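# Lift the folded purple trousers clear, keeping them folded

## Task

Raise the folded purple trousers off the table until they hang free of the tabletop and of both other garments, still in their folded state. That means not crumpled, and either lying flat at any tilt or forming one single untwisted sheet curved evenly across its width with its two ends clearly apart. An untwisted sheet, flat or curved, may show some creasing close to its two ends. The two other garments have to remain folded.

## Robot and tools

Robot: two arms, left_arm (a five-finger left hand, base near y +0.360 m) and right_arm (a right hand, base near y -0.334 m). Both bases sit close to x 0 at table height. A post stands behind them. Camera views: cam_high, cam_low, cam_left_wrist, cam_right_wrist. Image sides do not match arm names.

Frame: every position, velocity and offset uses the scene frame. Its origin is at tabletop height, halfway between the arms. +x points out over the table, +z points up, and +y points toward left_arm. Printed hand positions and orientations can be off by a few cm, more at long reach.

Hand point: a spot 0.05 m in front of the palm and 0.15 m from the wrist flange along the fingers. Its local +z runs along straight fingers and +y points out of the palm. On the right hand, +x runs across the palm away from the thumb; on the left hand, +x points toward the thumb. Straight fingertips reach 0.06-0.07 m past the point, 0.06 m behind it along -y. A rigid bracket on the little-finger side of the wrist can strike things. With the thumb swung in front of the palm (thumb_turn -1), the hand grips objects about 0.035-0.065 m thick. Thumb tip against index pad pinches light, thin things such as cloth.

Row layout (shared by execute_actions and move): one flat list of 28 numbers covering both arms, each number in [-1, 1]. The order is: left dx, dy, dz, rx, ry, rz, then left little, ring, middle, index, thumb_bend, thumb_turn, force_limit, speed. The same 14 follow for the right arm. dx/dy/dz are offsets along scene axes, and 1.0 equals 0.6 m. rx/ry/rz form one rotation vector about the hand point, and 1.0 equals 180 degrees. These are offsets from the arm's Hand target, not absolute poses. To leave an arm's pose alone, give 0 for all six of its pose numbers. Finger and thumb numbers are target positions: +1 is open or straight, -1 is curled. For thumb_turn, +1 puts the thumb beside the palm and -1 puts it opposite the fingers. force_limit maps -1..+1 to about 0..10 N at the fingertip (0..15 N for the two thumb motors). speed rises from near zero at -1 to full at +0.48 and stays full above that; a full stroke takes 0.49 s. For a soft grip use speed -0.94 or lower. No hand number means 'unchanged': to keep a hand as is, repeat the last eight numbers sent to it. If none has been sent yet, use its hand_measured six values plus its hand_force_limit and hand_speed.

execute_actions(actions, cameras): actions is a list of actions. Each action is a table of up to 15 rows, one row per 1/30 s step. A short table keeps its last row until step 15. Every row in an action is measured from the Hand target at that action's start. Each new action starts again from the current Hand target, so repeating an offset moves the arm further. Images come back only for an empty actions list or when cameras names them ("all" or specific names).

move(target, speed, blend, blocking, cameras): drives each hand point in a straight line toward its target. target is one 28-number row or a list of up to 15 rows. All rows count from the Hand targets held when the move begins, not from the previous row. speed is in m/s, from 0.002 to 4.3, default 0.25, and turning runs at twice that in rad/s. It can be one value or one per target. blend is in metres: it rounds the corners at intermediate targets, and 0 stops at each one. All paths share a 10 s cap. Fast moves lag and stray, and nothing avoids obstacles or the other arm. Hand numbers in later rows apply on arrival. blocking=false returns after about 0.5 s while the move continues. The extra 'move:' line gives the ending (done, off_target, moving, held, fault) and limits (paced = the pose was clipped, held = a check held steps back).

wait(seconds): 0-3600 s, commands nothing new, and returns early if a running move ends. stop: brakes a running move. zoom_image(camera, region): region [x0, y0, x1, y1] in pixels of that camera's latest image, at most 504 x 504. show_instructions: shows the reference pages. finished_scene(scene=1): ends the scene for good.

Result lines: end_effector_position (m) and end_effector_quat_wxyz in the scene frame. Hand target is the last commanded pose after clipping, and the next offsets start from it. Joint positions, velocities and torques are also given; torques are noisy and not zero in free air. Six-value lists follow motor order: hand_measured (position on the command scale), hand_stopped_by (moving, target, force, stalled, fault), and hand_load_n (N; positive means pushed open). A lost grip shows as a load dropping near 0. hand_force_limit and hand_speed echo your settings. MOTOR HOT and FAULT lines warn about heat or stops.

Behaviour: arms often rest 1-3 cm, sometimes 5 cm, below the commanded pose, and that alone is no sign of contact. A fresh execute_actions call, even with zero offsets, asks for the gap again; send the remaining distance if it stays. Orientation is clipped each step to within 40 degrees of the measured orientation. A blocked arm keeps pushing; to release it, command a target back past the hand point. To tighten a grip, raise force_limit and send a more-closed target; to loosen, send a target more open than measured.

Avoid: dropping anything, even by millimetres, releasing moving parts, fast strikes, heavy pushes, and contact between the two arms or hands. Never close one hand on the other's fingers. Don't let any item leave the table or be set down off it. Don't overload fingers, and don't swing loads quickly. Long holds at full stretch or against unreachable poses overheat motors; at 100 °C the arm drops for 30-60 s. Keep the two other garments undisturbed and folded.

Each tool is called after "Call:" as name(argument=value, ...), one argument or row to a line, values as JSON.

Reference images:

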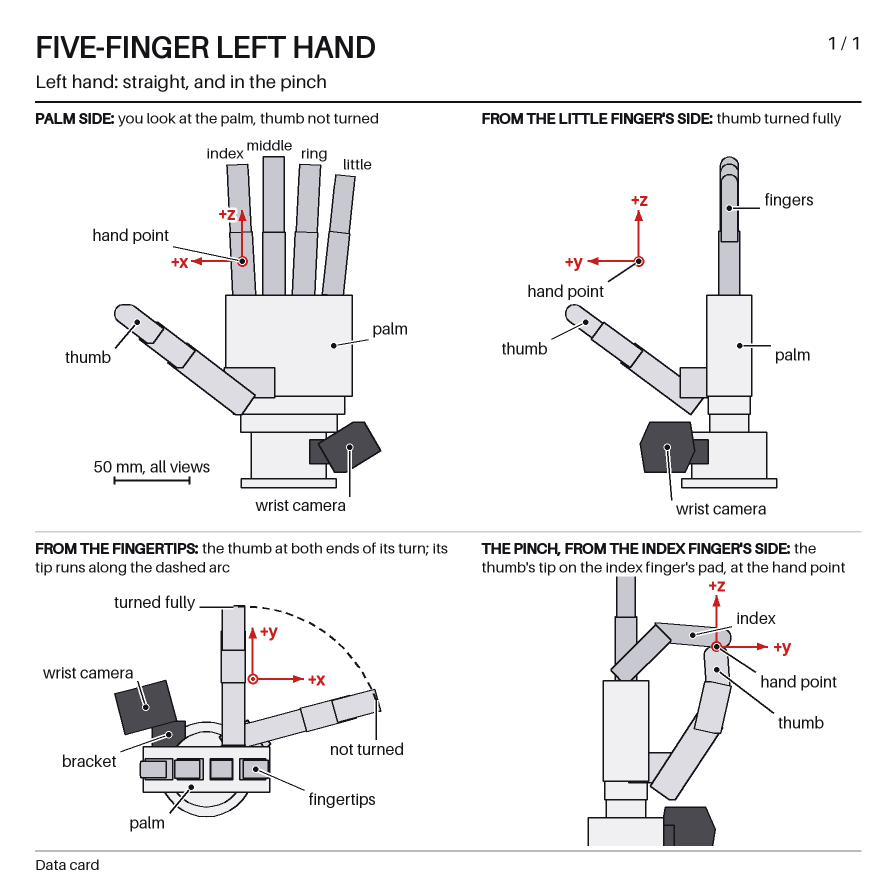

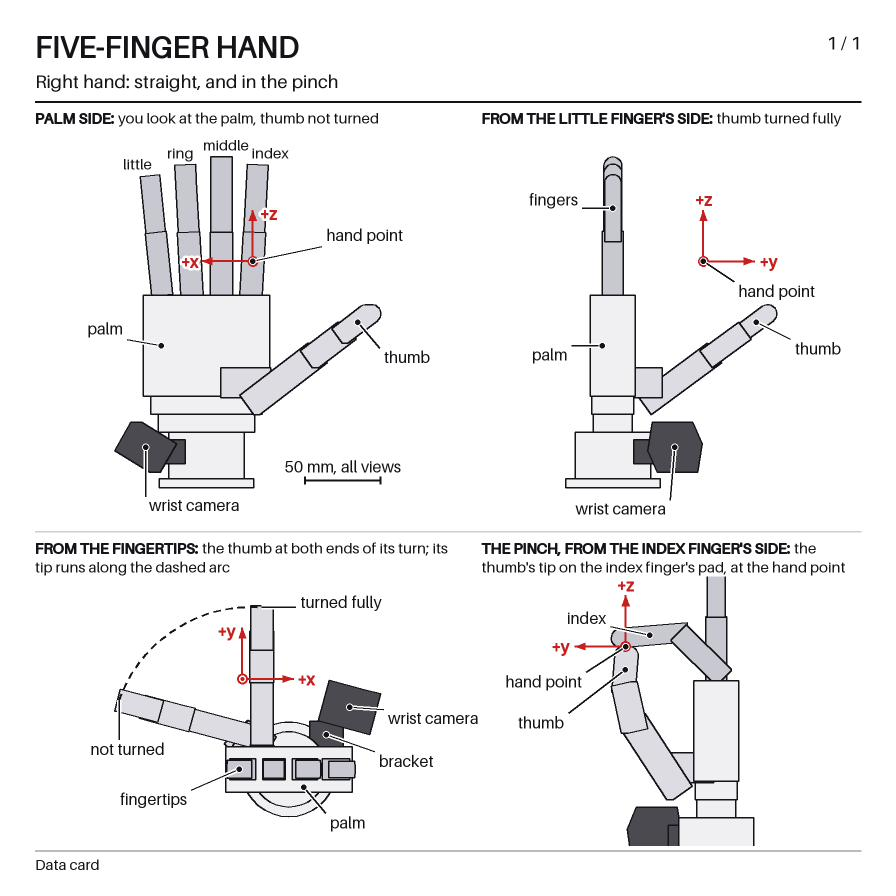

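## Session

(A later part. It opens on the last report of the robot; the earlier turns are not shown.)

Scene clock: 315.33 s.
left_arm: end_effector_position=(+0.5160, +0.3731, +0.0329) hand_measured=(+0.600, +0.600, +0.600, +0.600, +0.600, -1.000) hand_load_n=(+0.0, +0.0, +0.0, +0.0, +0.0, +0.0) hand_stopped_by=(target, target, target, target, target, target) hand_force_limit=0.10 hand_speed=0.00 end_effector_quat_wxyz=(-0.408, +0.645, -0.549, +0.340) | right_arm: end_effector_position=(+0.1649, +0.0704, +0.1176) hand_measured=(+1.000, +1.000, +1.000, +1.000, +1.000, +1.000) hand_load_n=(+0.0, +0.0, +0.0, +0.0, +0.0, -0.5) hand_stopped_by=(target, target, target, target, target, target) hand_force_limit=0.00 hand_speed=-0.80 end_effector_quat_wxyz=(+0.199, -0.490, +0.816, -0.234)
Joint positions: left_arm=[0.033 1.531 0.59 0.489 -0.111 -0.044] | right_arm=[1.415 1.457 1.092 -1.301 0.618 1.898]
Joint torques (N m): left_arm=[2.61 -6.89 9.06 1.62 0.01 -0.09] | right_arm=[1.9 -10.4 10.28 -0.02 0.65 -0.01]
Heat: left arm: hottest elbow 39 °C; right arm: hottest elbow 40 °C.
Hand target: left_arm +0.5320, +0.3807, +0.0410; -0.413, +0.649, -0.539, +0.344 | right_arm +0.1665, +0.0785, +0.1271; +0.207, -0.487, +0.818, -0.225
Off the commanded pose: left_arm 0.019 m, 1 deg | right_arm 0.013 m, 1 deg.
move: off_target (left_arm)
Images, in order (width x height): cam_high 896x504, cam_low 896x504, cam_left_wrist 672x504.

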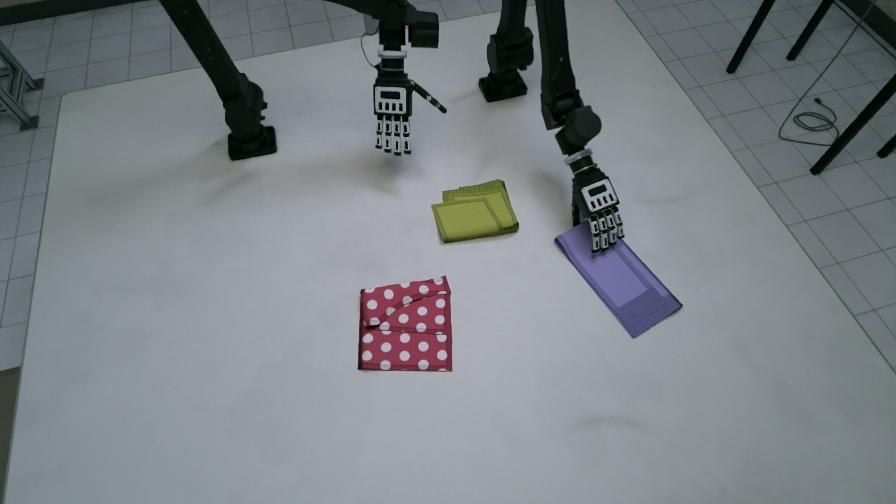

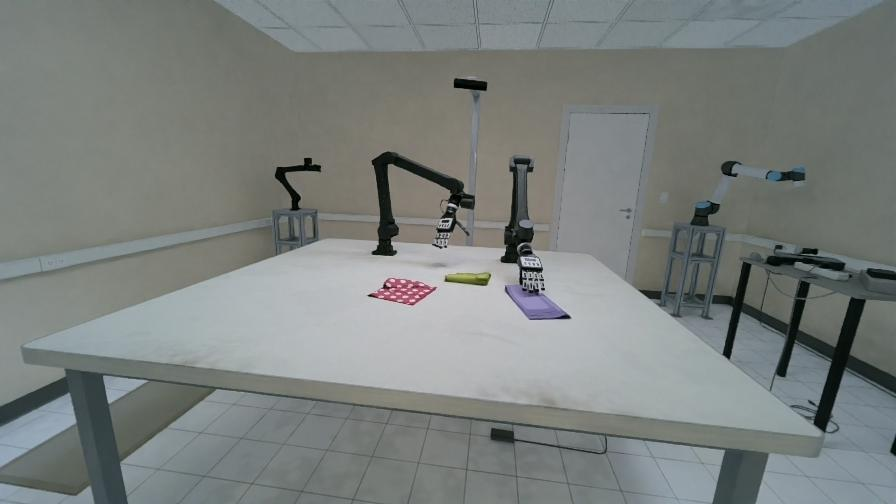

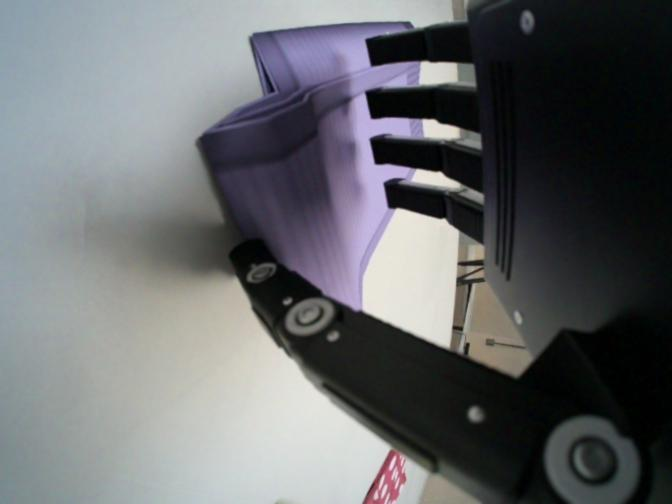

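Call:
move(
  target=[-0.005, 0.0, -0.018, 0, 0, 0, 0.6, 0.6, 0.6, 0.6, 0.6, -1, 0.1, 0, 0, 0, 0, 0, 0, 0, 1, 1, 1, 1, 1, 1, 0, -0.8],
  speed=0.04,
  cameras=["cam_low", "cam_left_wrist", "cam_high"],
)

Call:
zoom_image(
  camera="cam_left_wrist",
  region=[180, 0, 480, 320],
)

Scene clock: 319.10 s.
left_arm: end_effector_position=(+0.5160, +0.3726, +0.0270) hand_measured=(+0.600, +0.600, +0.600, +0.600, +0.600, -1.000) hand_load_n=(+0.0, +0.0, +0.0, +0.0, +0.0, +0.0) hand_stopped_by=(target, target, target, target, target, target) hand_force_limit=0.10 hand_speed=0.00 end_effector_quat_wxyz=(-0.406, +0.646, -0.550, +0.340) | right_arm: end_effector_position=(+0.1649, +0.0704, +0.1176) hand_measured=(+1.000, +1.000, +1.000, +1.000, +1.000, +1.000) hand_load_n=(+0.0, +0.0, +0.0, +0.0, +0.0, +0.0) hand_stopped_by=(target, target, target, target, target, target) hand_force_limit=0.00 hand_speed=-0.80 end_effector_quat_wxyz=(+0.199, -0.490, +0.816, -0.234)
Joint positions: left_arm=[0.033 1.548 0.59 0.499 -0.108 -0.045] | right_arm=[1.415 1.457 1.092 -1.301 0.618 1.898]
Joint torques (N m): left_arm=[2.32 -6.18 7.61 2.78 -0.11 -0.08] | right_arm=[1.9 -10.34 10.29 -0.03 0.65 -0.01]
Heat: left arm: hottest elbow 40 °C; right arm: hottest elbow 40 °C.
Hand target: left_arm +0.5290, +0.3806, +0.0301; -0.413, +0.649, -0.539, +0.344 | right_arm +0.1665, +0.0785, +0.1271; +0.207, -0.487, +0.818, -0.225
Off the commanded pose: left_arm 0.016 m, 2 deg | right_arm 0.013 m, 1 deg.
move: off_target (left_arm)
Images, in order (width x height): cam_high 896x504, cam_low 896x504, cam_left_wrist 672x504.

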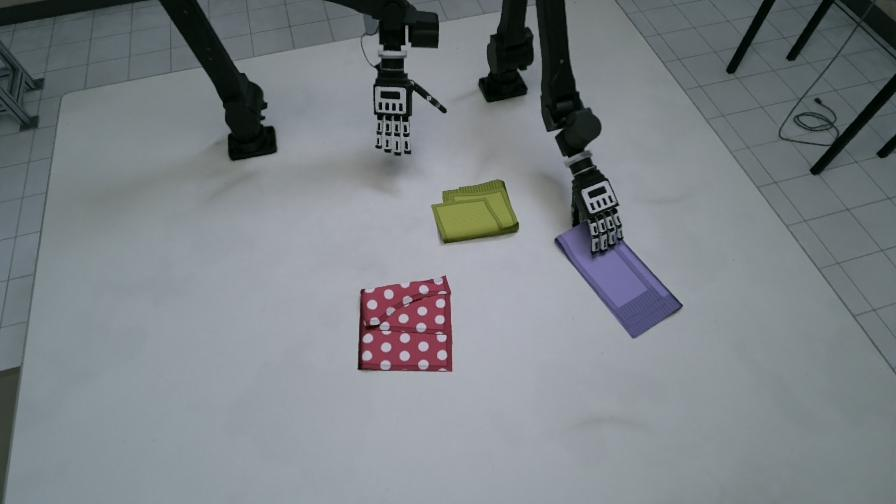

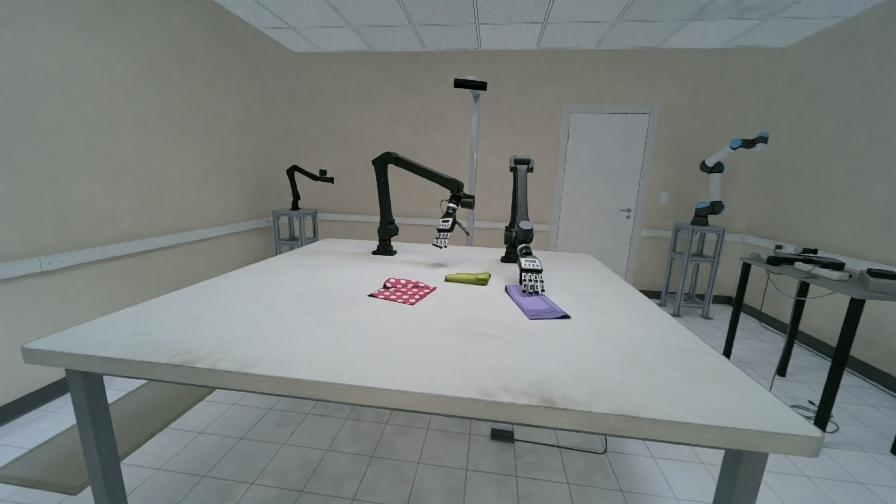

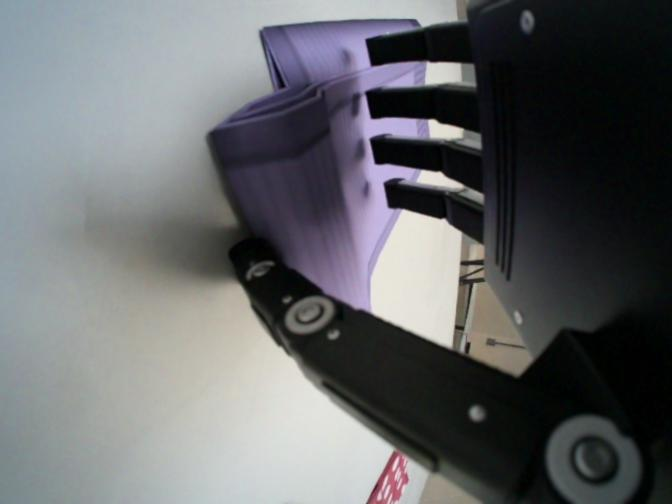

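Scaled by 1.575 from the camera's image (finer frame: 960x720).

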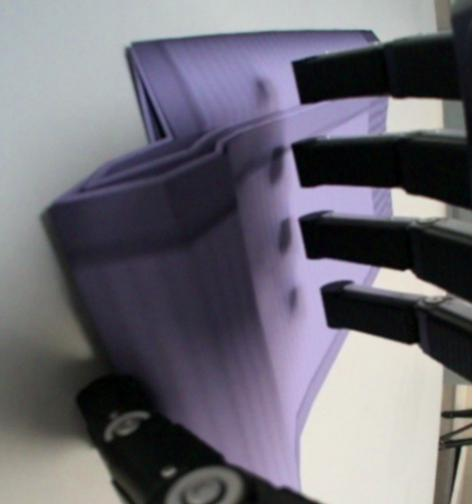

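Call:
move(
  target=[0.0, 0.0, 0.0, 0, 0, 0, 0.2, 0.2, 0.2, 0.2, 0.6, -1, -0.1, -0.5, 0, 0, 0, 0, 0, 0, 1, 1, 1, 1, 1, 1, 0, -0.8],
  speed=0.04,
  cameras=["cam_low", "cam_left_wrist", "cam_high"],
)

Call:
zoom_image(
  camera="cam_left_wrist",
  region=[180, 0, 480, 320],
)

Scene clock: 323.03 s.
left_arm: end_effector_position=(+0.5177, +0.3729, +0.0290) hand_measured=(+0.200, +0.200, +0.200, +0.200, +0.600, -1.000) hand_load_n=(+0.0, +0.0, +2.5, +0.0, +0.5, +0.0) hand_stopped_by=(target, target, target, target, target, target) hand_force_limit=-0.10 hand_speed=-0.50 end_effector_quat_wxyz=(-0.408, +0.645, -0.548, +0.342) | right_arm: end_effector_position=(+0.1649, +0.0704, +0.1176) hand_measured=(+1.000, +1.000, +1.000, +1.000, +1.000, +1.000) hand_load_n=(+0.0, +0.0, +0.0, +0.0, +0.0, +0.0) hand_stopped_by=(target, target, target, target, target, target) hand_force_limit=0.00 hand_speed=-0.80 end_effector_quat_wxyz=(+0.199, -0.490, +0.816, -0.234)
Joint positions: left_arm=[0.033 1.548 0.59 0.507 -0.108 -0.045] | right_arm=[1.415 1.457 1.092 -1.301 0.618 1.898]
Joint torques (N m): left_arm=[2.78 -6.18 8.02 2.58 -0.1 -0.05] | right_arm=[1.9 -10.4 10.29 -0.02 0.65 -0.01]
Heat: left arm: hottest elbow 40 °C; right arm: hottest elbow 40 °C.
Hand target: left_arm +0.5289, +0.3807, +0.0301; -0.413, +0.649, -0.539, +0.343 | right_arm +0.1665, +0.0785, +0.1271; +0.207, -0.487, +0.818, -0.225
Off the commanded pose: left_arm 0.014 m, 1 deg | right_arm 0.013 m, 1 deg.
move: done
Images, in order (width x height): cam_high 896x504, cam_low 896x504, cam_left_wrist 672x504.

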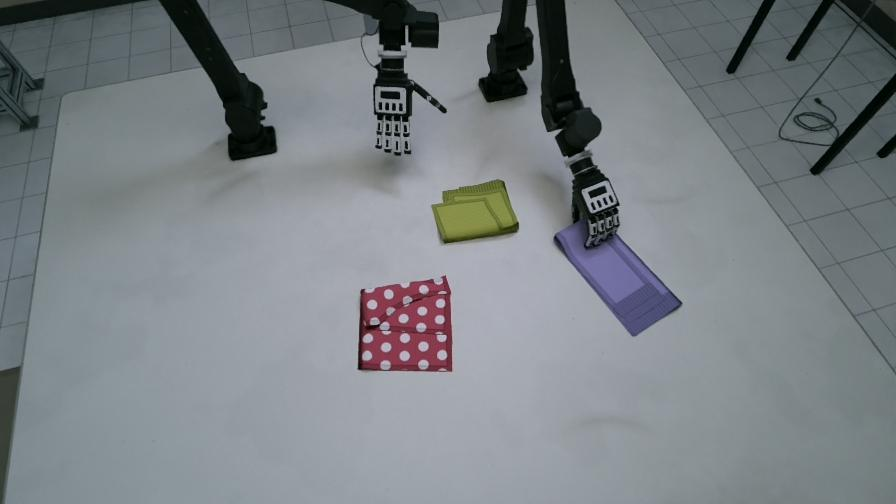

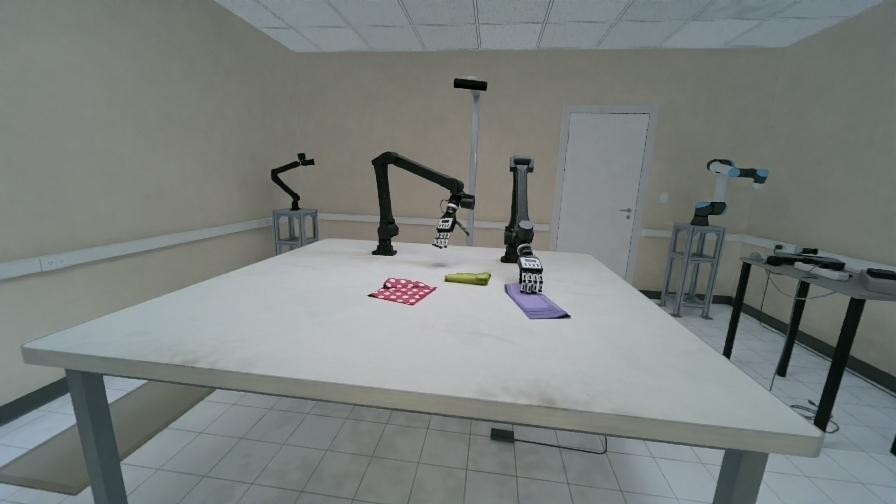

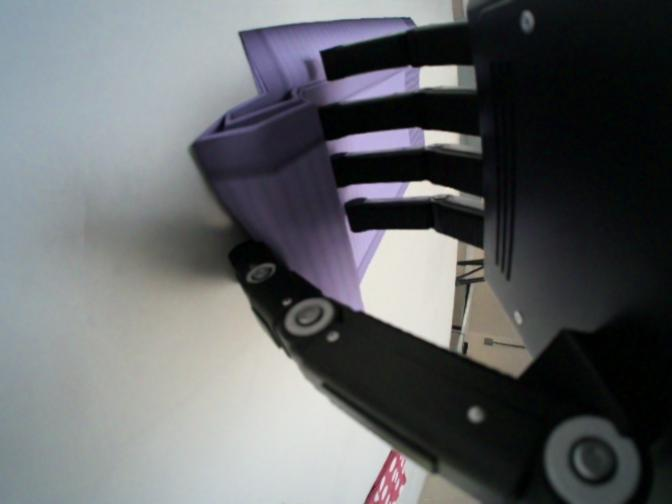

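Scaled by 1.575 from the camera's image (finer frame: 960x720).

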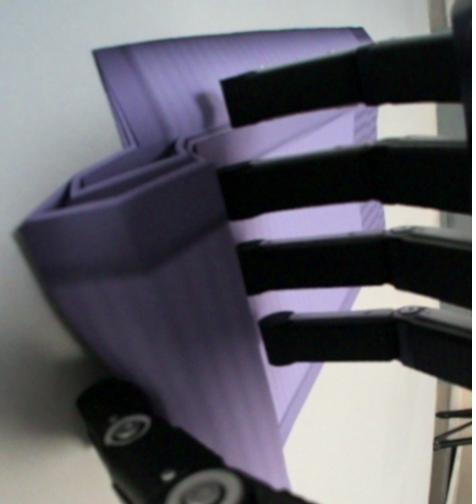

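Call:
move(
  target=[0.0, 0.0, 0.0, 0, 0, 0, 0.1, 0.1, 0.1, 0.1, 0.2, -1, 0, -0.5, 0, 0, 0, 0, 0, 0, 1, 1, 1, 1, 1, 1, 0, -0.8],
  speed=0.04,
  cameras=["cam_low", "cam_left_wrist", "cam_high"],
)

Call:
zoom_image(
  camera="cam_left_wrist",
  region=[180, 0, 480, 320],
)

Scene clock: 328.03 s.
left_arm: end_effector_position=(+0.5184, +0.3729, +0.0298) hand_measured=(+0.100, +0.100, +0.100, +0.100, +0.200, -1.000) hand_load_n=(+0.0, +0.0, +1.5, +0.0, +0.0, +0.0) hand_stopped_by=(target, target, target, target, target, target) hand_force_limit=0.00 hand_speed=-0.50 end_effector_quat_wxyz=(-0.409, +0.644, -0.548, +0.343) | right_arm: end_effector_position=(+0.1649, +0.0704, +0.1176) hand_measured=(+1.000, +1.000, +1.000, +1.000, +1.000, +1.000) hand_load_n=(+0.0, +0.0, +0.0, +0.0, +0.0, +0.0) hand_stopped_by=(target, target, target, target, target, target) hand_force_limit=0.00 hand_speed=-0.80 end_effector_quat_wxyz=(+0.199, -0.490, +0.816, -0.234)
Joint positions: left_arm=[0.033 1.548 0.591 0.509 -0.108 -0.045] | right_arm=[1.415 1.457 1.092 -1.301 0.618 1.898]
Joint torques (N m): left_arm=[2.84 -6.3 7.77 2.41 -0.1 -0.06] | right_arm=[1.9 -10.4 10.28 -0.02 0.65 -0.01]
Heat: left arm: hottest elbow 40 °C; right arm: hottest elbow 40 °C.
Hand target: left_arm +0.5289, +0.3807, +0.0301; -0.413, +0.649, -0.539, +0.344 | right_arm +0.1665, +0.0785, +0.1271; +0.207, -0.487, +0.818, -0.225
Off the commanded pose: left_arm 0.013 m, 1 deg | right_arm 0.013 m, 1 deg.
move: done
Images, in order (width x height): cam_high 896x504, cam_low 896x504, cam_left_wrist 672x504.

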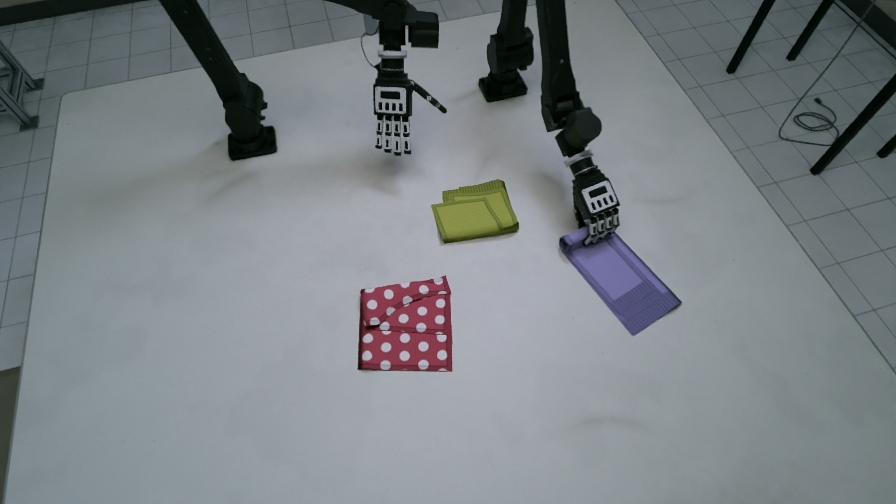

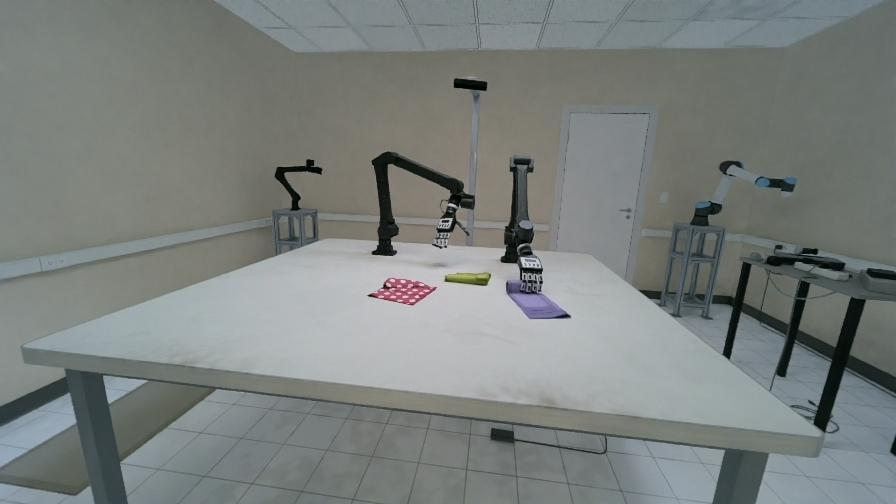

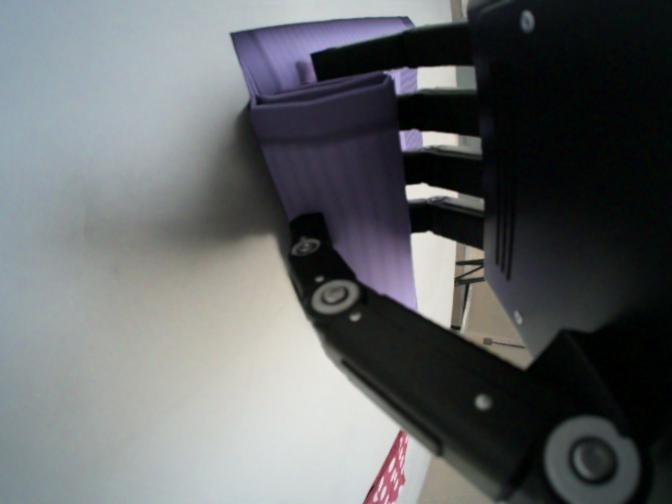

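Scaled by 1.575 from the camera's image (finer frame: 960x720).

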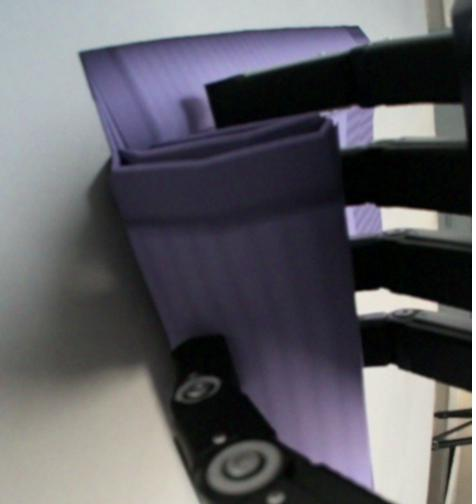

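Call:
move(
  target=[0.0, 0.0, 0.0, 0, 0, 0, 0.0, 0.0, 0.0, 0.0, 0.0, -1, 0, -0.6, 0, 0, 0, 0, 0, 0, 1, 1, 1, 1, 1, 1, 0, -0.8],
  speed=0.04,
  cameras=["cam_low", "cam_left_wrist", "cam_high"],
)

Call:
zoom_image(
  camera="cam_left_wrist",
  region=[180, 0, 480, 320],
)

Call:
zoom_image(
  camera="cam_high",
  region=[530, 150, 700, 350],
)

Scene clock: 333.70 s.
left_arm: end_effector_position=(+0.5185, +0.3729, +0.0299) hand_measured=(+0.000, +0.000, +0.000, +0.000, +0.002, -1.000) hand_load_n=(+0.0, +0.0, +1.5, +1.0, +2.5, +0.0) hand_stopped_by=(target, target, target, target, target, target) hand_force_limit=0.00 hand_speed=-0.60 end_effector_quat_wxyz=(-0.409, +0.644, -0.547, +0.343) | right_arm: end_effector_position=(+0.1649, +0.0704, +0.1176) hand_measured=(+1.000, +1.000, +1.000, +1.000, +1.000, +1.000) hand_load_n=(+0.0, +0.0, +0.0, -0.5, +0.0, +0.0) hand_stopped_by=(target, target, target, target, target, target) hand_force_limit=0.00 hand_speed=-0.80 end_effector_quat_wxyz=(+0.199, -0.490, +0.816, -0.234)
Joint positions: left_arm=[0.033 1.548 0.591 0.51 -0.108 -0.045] | right_arm=[1.415 1.457 1.092 -1.301 0.618 1.898]
Joint torques (N m): left_arm=[2.73 -6.24 7.72 2.45 -0.1 -0.06] | right_arm=[1.9 -10.4 10.28 -0.02 0.65 -0.01]
Heat: left arm: hottest elbow 41 °C; right arm: hottest elbow 40 °C.
Hand target: left_arm +0.5289, +0.3807, +0.0301; -0.413, +0.649, -0.539, +0.343 | right_arm +0.1665, +0.0785, +0.1271; +0.207, -0.487, +0.818, -0.225
Off the commanded pose: left_arm 0.013 m, 1 deg | right_arm 0.013 m, 1 deg.
move: done
Images, in order (width x height): cam_high 896x504, cam_low 896x504, cam_left_wrist 672x504.

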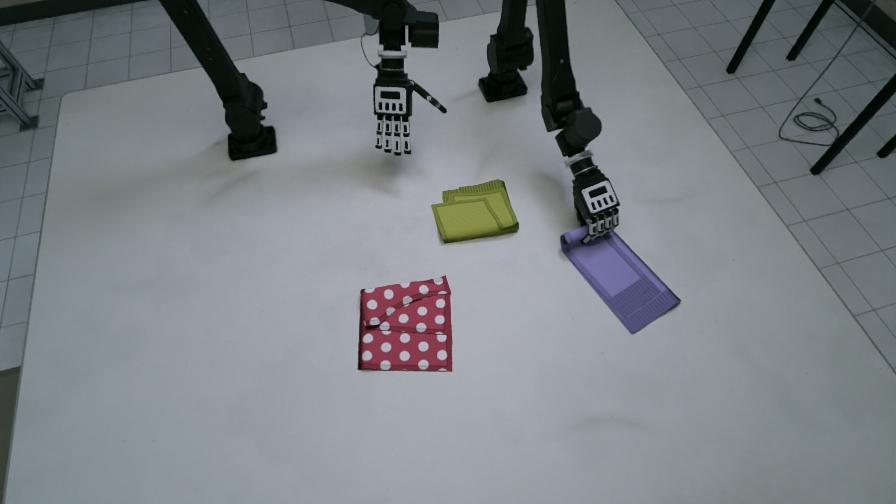

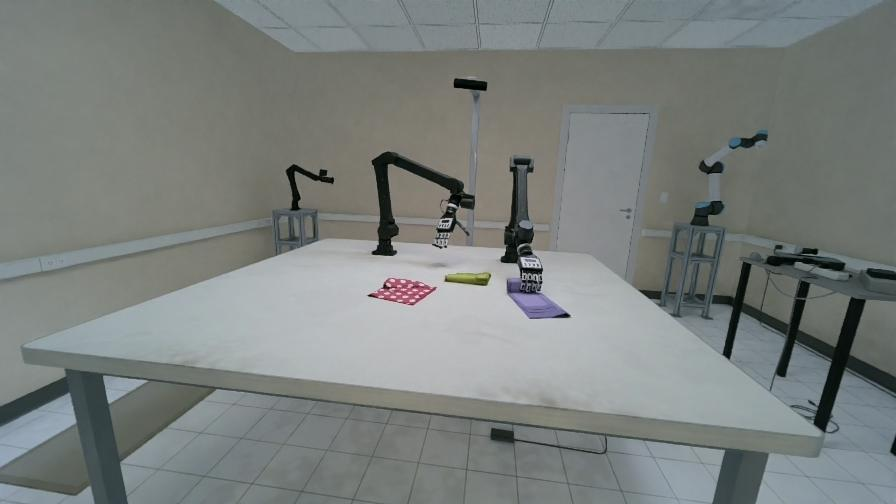

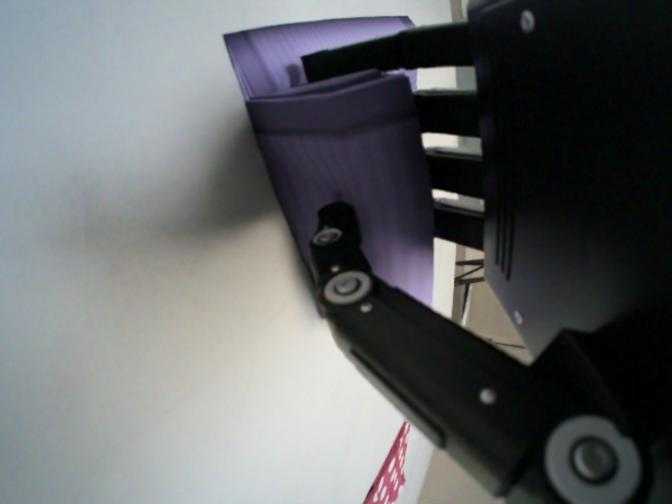

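Scaled by 1.575 from the camera's image (finer frame: 960x720).

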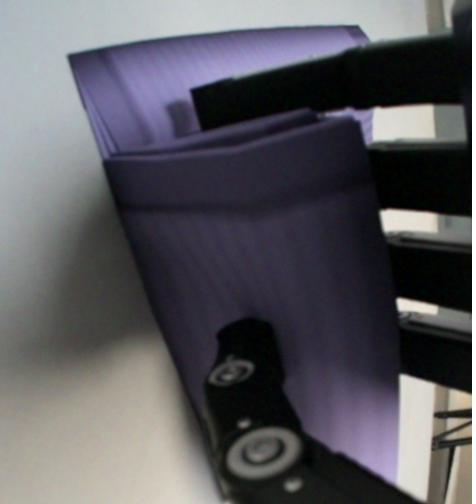

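Scaled by 2.520 from the camera's image (finer frame: 1280x720).

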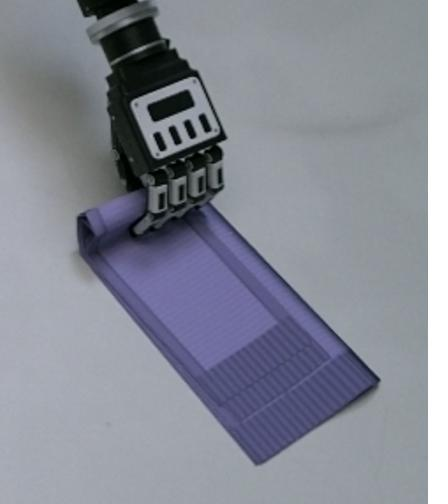

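Call:
move(
  target=[0.0, 0.0, 0.0, 0, 0, 0, -0.1, -0.12, -0.15, -0.15, -0.1, -1, 0.1, -0.7, 0, 0, 0, 0, 0, 0, 1, 1, 1, 1, 1, 1, 0, -0.8],
  speed=0.04,
  cameras=["cam_low", "cam_left_wrist", "cam_high"],
)

Call:
zoom_image(
  camera="cam_left_wrist",
  region=[180, 0, 480, 320],
)

Scene clock: 338.00 s.
left_arm: end_effector_position=(+0.5185, +0.3731, +0.0299) hand_measured=(-0.100, -0.120, -0.106, -0.134, -0.096, -1.000) hand_load_n=(+0.0, +0.5, +4.5, +7.0, +8.0, +0.5) hand_stopped_by=(target, target, force, force, target, target) hand_force_limit=0.10 hand_speed=-0.70 end_effector_quat_wxyz=(-0.409, +0.644, -0.547, +0.343) | right_arm: end_effector_position=(+0.1649, +0.0704, +0.1176) hand_measured=(+1.000, +1.000, +1.000, +1.000, +1.000, +1.000) hand_load_n=(+0.0, +0.0, +0.0, +0.0, +0.0, +0.0) hand_stopped_by=(target, target, target, target, target, target) hand_force_limit=0.00 hand_speed=-0.80 end_effector_quat_wxyz=(+0.199, -0.490, +0.816, -0.234)
Joint positions: left_arm=[0.034 1.548 0.591 0.51 -0.108 -0.045] | right_arm=[1.415 1.457 1.092 -1.301 0.618 1.898]
Joint torques (N m): left_arm=[2.78 -6.48 7.71 2.39 -0.09 -0.07] | right_arm=[1.9 -10.4 10.28 -0.02 0.65 -0.01]
Heat: left arm: hottest elbow 41 °C; right arm: hottest elbow 41 °C.
Hand target: left_arm +0.5289, +0.3807, +0.0301; -0.413, +0.649, -0.539, +0.343 | right_arm +0.1665, +0.0785, +0.1271; +0.207, -0.487, +0.818, -0.225
Off the commanded pose: left_arm 0.013 m, 1 deg | right_arm 0.013 m, 1 deg.
move: done
Images, in order (width x height): cam_high 896x504, cam_low 896x504, cam_left_wrist 672x504.

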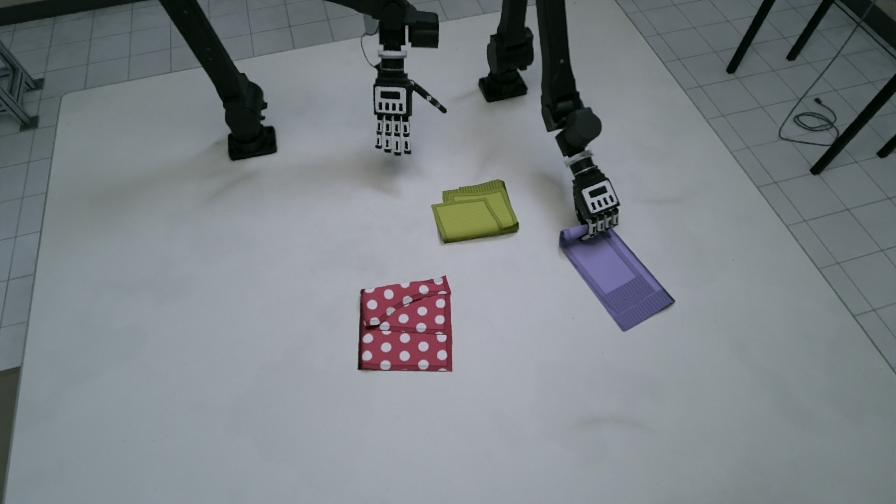

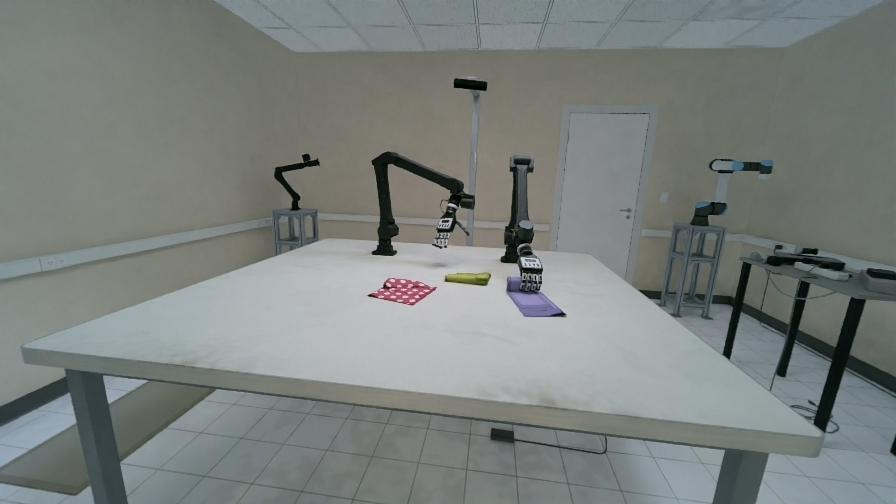

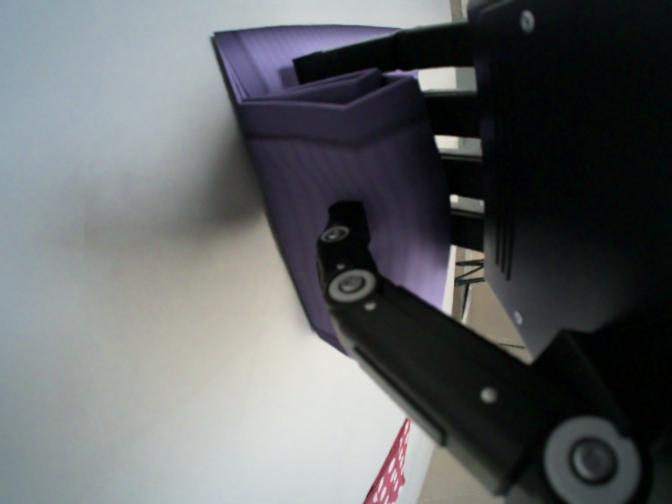

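Scaled by 1.575 from the camera's image (finer frame: 960x720).

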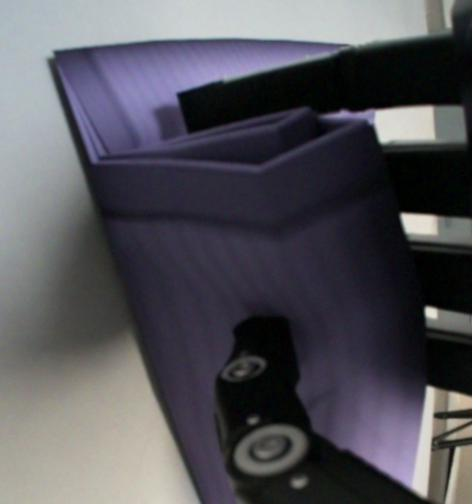

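Call:
move(
  target=[0.0, 0.0, 0.1, 0, 0, 0, -0.1, -0.12, -0.15, -0.15, -0.1, -1, 0.1, -0.7, 0, 0, 0, 0, 0, 0, 1, 1, 1, 1, 1, 1, 0, -0.8],
  speed=0.04,
  cameras=["cam_low", "cam_left_wrist", "cam_high"],
)

Call:
zoom_image(
  camera="cam_left_wrist",
  region=[180, 0, 480, 320],
)

Call:
zoom_image(
  camera="cam_low",
  region=[490, 240, 590, 340],
)

Call:
zoom_image(
  camera="cam_high",
  region=[530, 150, 700, 350],
)

Scene clock: 344.17 s.
left_arm: end_effector_position=(+0.5088, +0.3726, +0.0635) hand_measured=(-0.100, -0.120, -0.106, -0.134, -0.096, -1.000) hand_load_n=(+0.0, +0.5, +3.5, +4.5, +5.5, +0.0) hand_stopped_by=(target, target, force, force, target, target) hand_force_limit=0.10 hand_speed=-0.70 end_effector_quat_wxyz=(-0.397, +0.652, -0.555, +0.331) | right_arm: end_effector_position=(+0.1649, +0.0704, +0.1176) hand_measured=(+1.000, +1.000, +1.000, +1.000, +1.000, +1.000) hand_load_n=(+0.0, +0.0, +0.0, +0.0, +0.0, +0.0) hand_stopped_by=(target, target, target, target, target, target) hand_force_limit=0.00 hand_speed=-0.80 end_effector_quat_wxyz=(+0.199, -0.490, +0.816, -0.234)
Joint positions: left_arm=[0.034 1.421 0.621 0.314 -0.108 -0.045] | right_arm=[1.415 1.457 1.092 -1.301 0.618 1.898]
Joint torques (N m): left_arm=[2.9 -8.35 10.29 1.65 -0.11 -0.05] | right_arm=[1.9 -10.34 10.28 -0.01 0.65 -0.01]
Heat: left arm: hottest elbow 41 °C; right arm: hottest elbow 41 °C.
Hand target: left_arm +0.5290, +0.3807, +0.0903; -0.413, +0.649, -0.539, +0.344 | right_arm +0.1665, +0.0785, +0.1271; +0.207, -0.487, +0.818, -0.225
Off the commanded pose: left_arm 0.034 m, 3 deg | right_arm 0.013 m, 1 deg.
move: off_target (left_arm)
Images, in order (width x height): cam_high 896x504, cam_low 896x504, cam_left_wrist 672x504.

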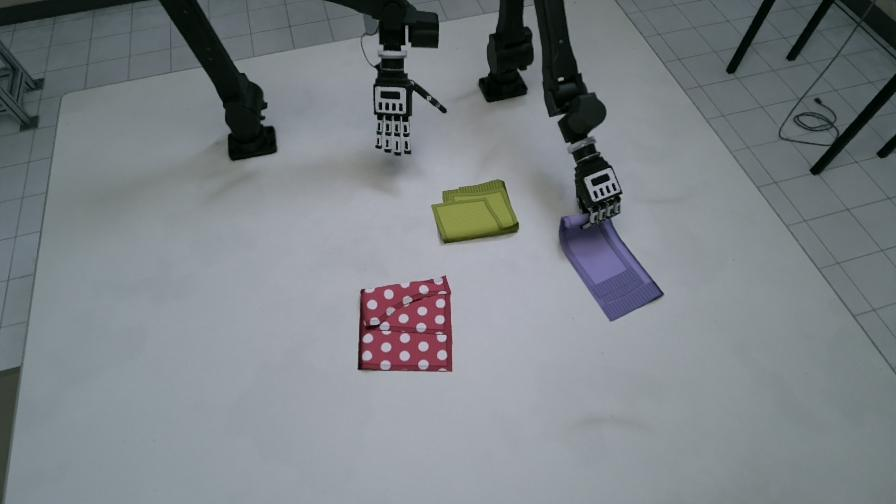

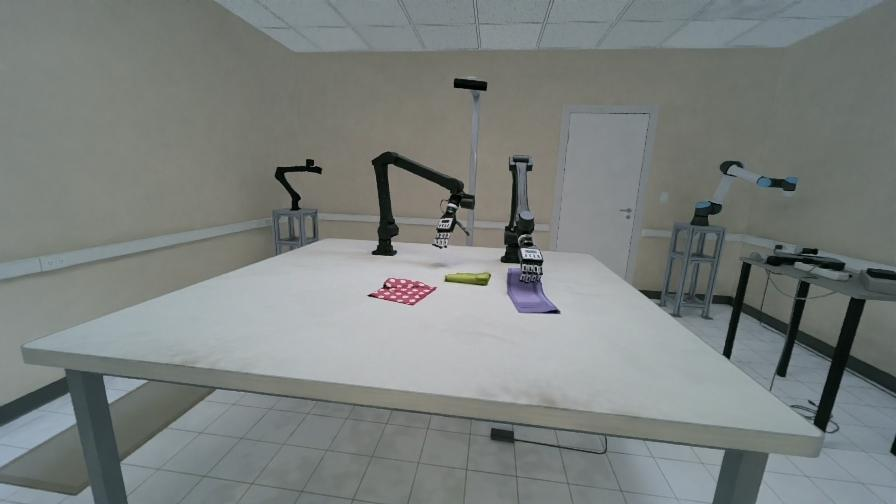

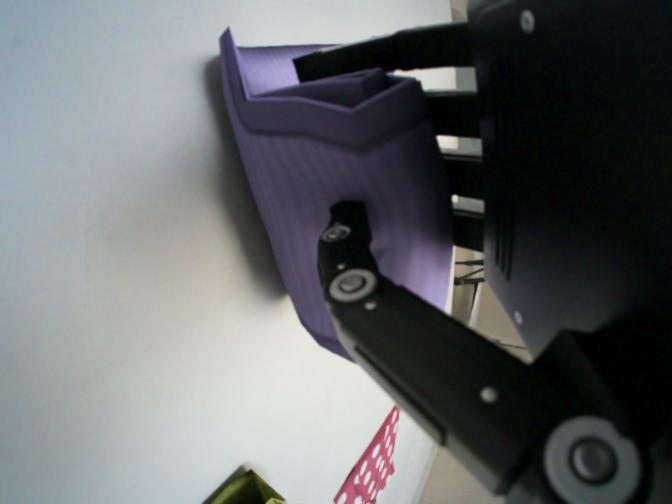

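Scaled by 1.575 from the camera's image (finer frame: 960x720).

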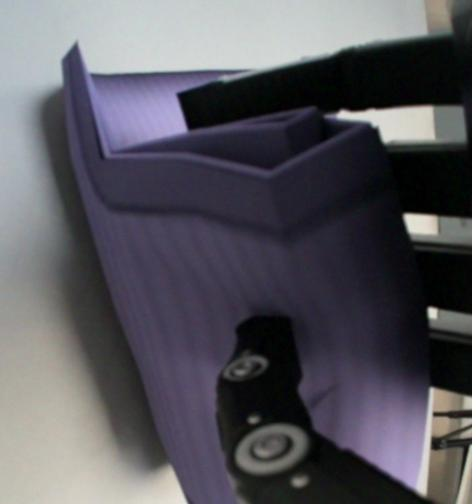

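Scaled by 5.040 from the camera's image (finer frame: 1280x720).

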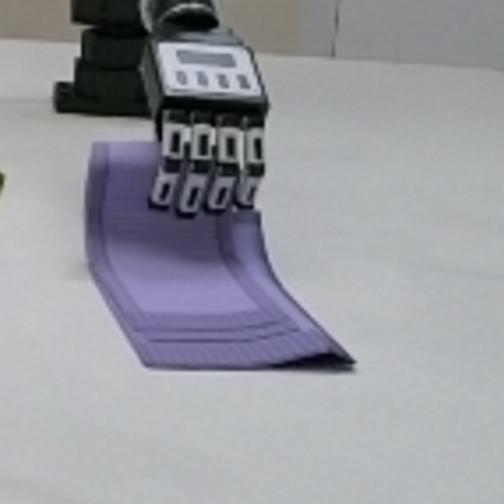

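Scaled by 2.520 from the camera's image (finer frame: 1280x720).

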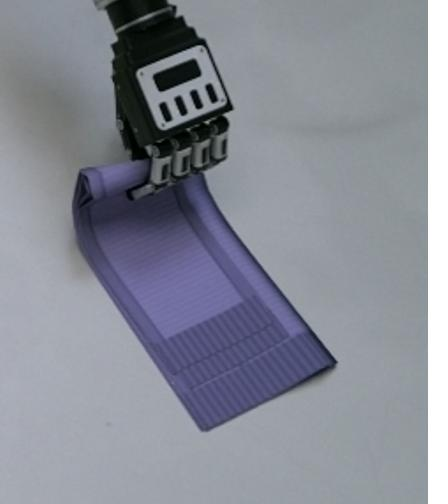

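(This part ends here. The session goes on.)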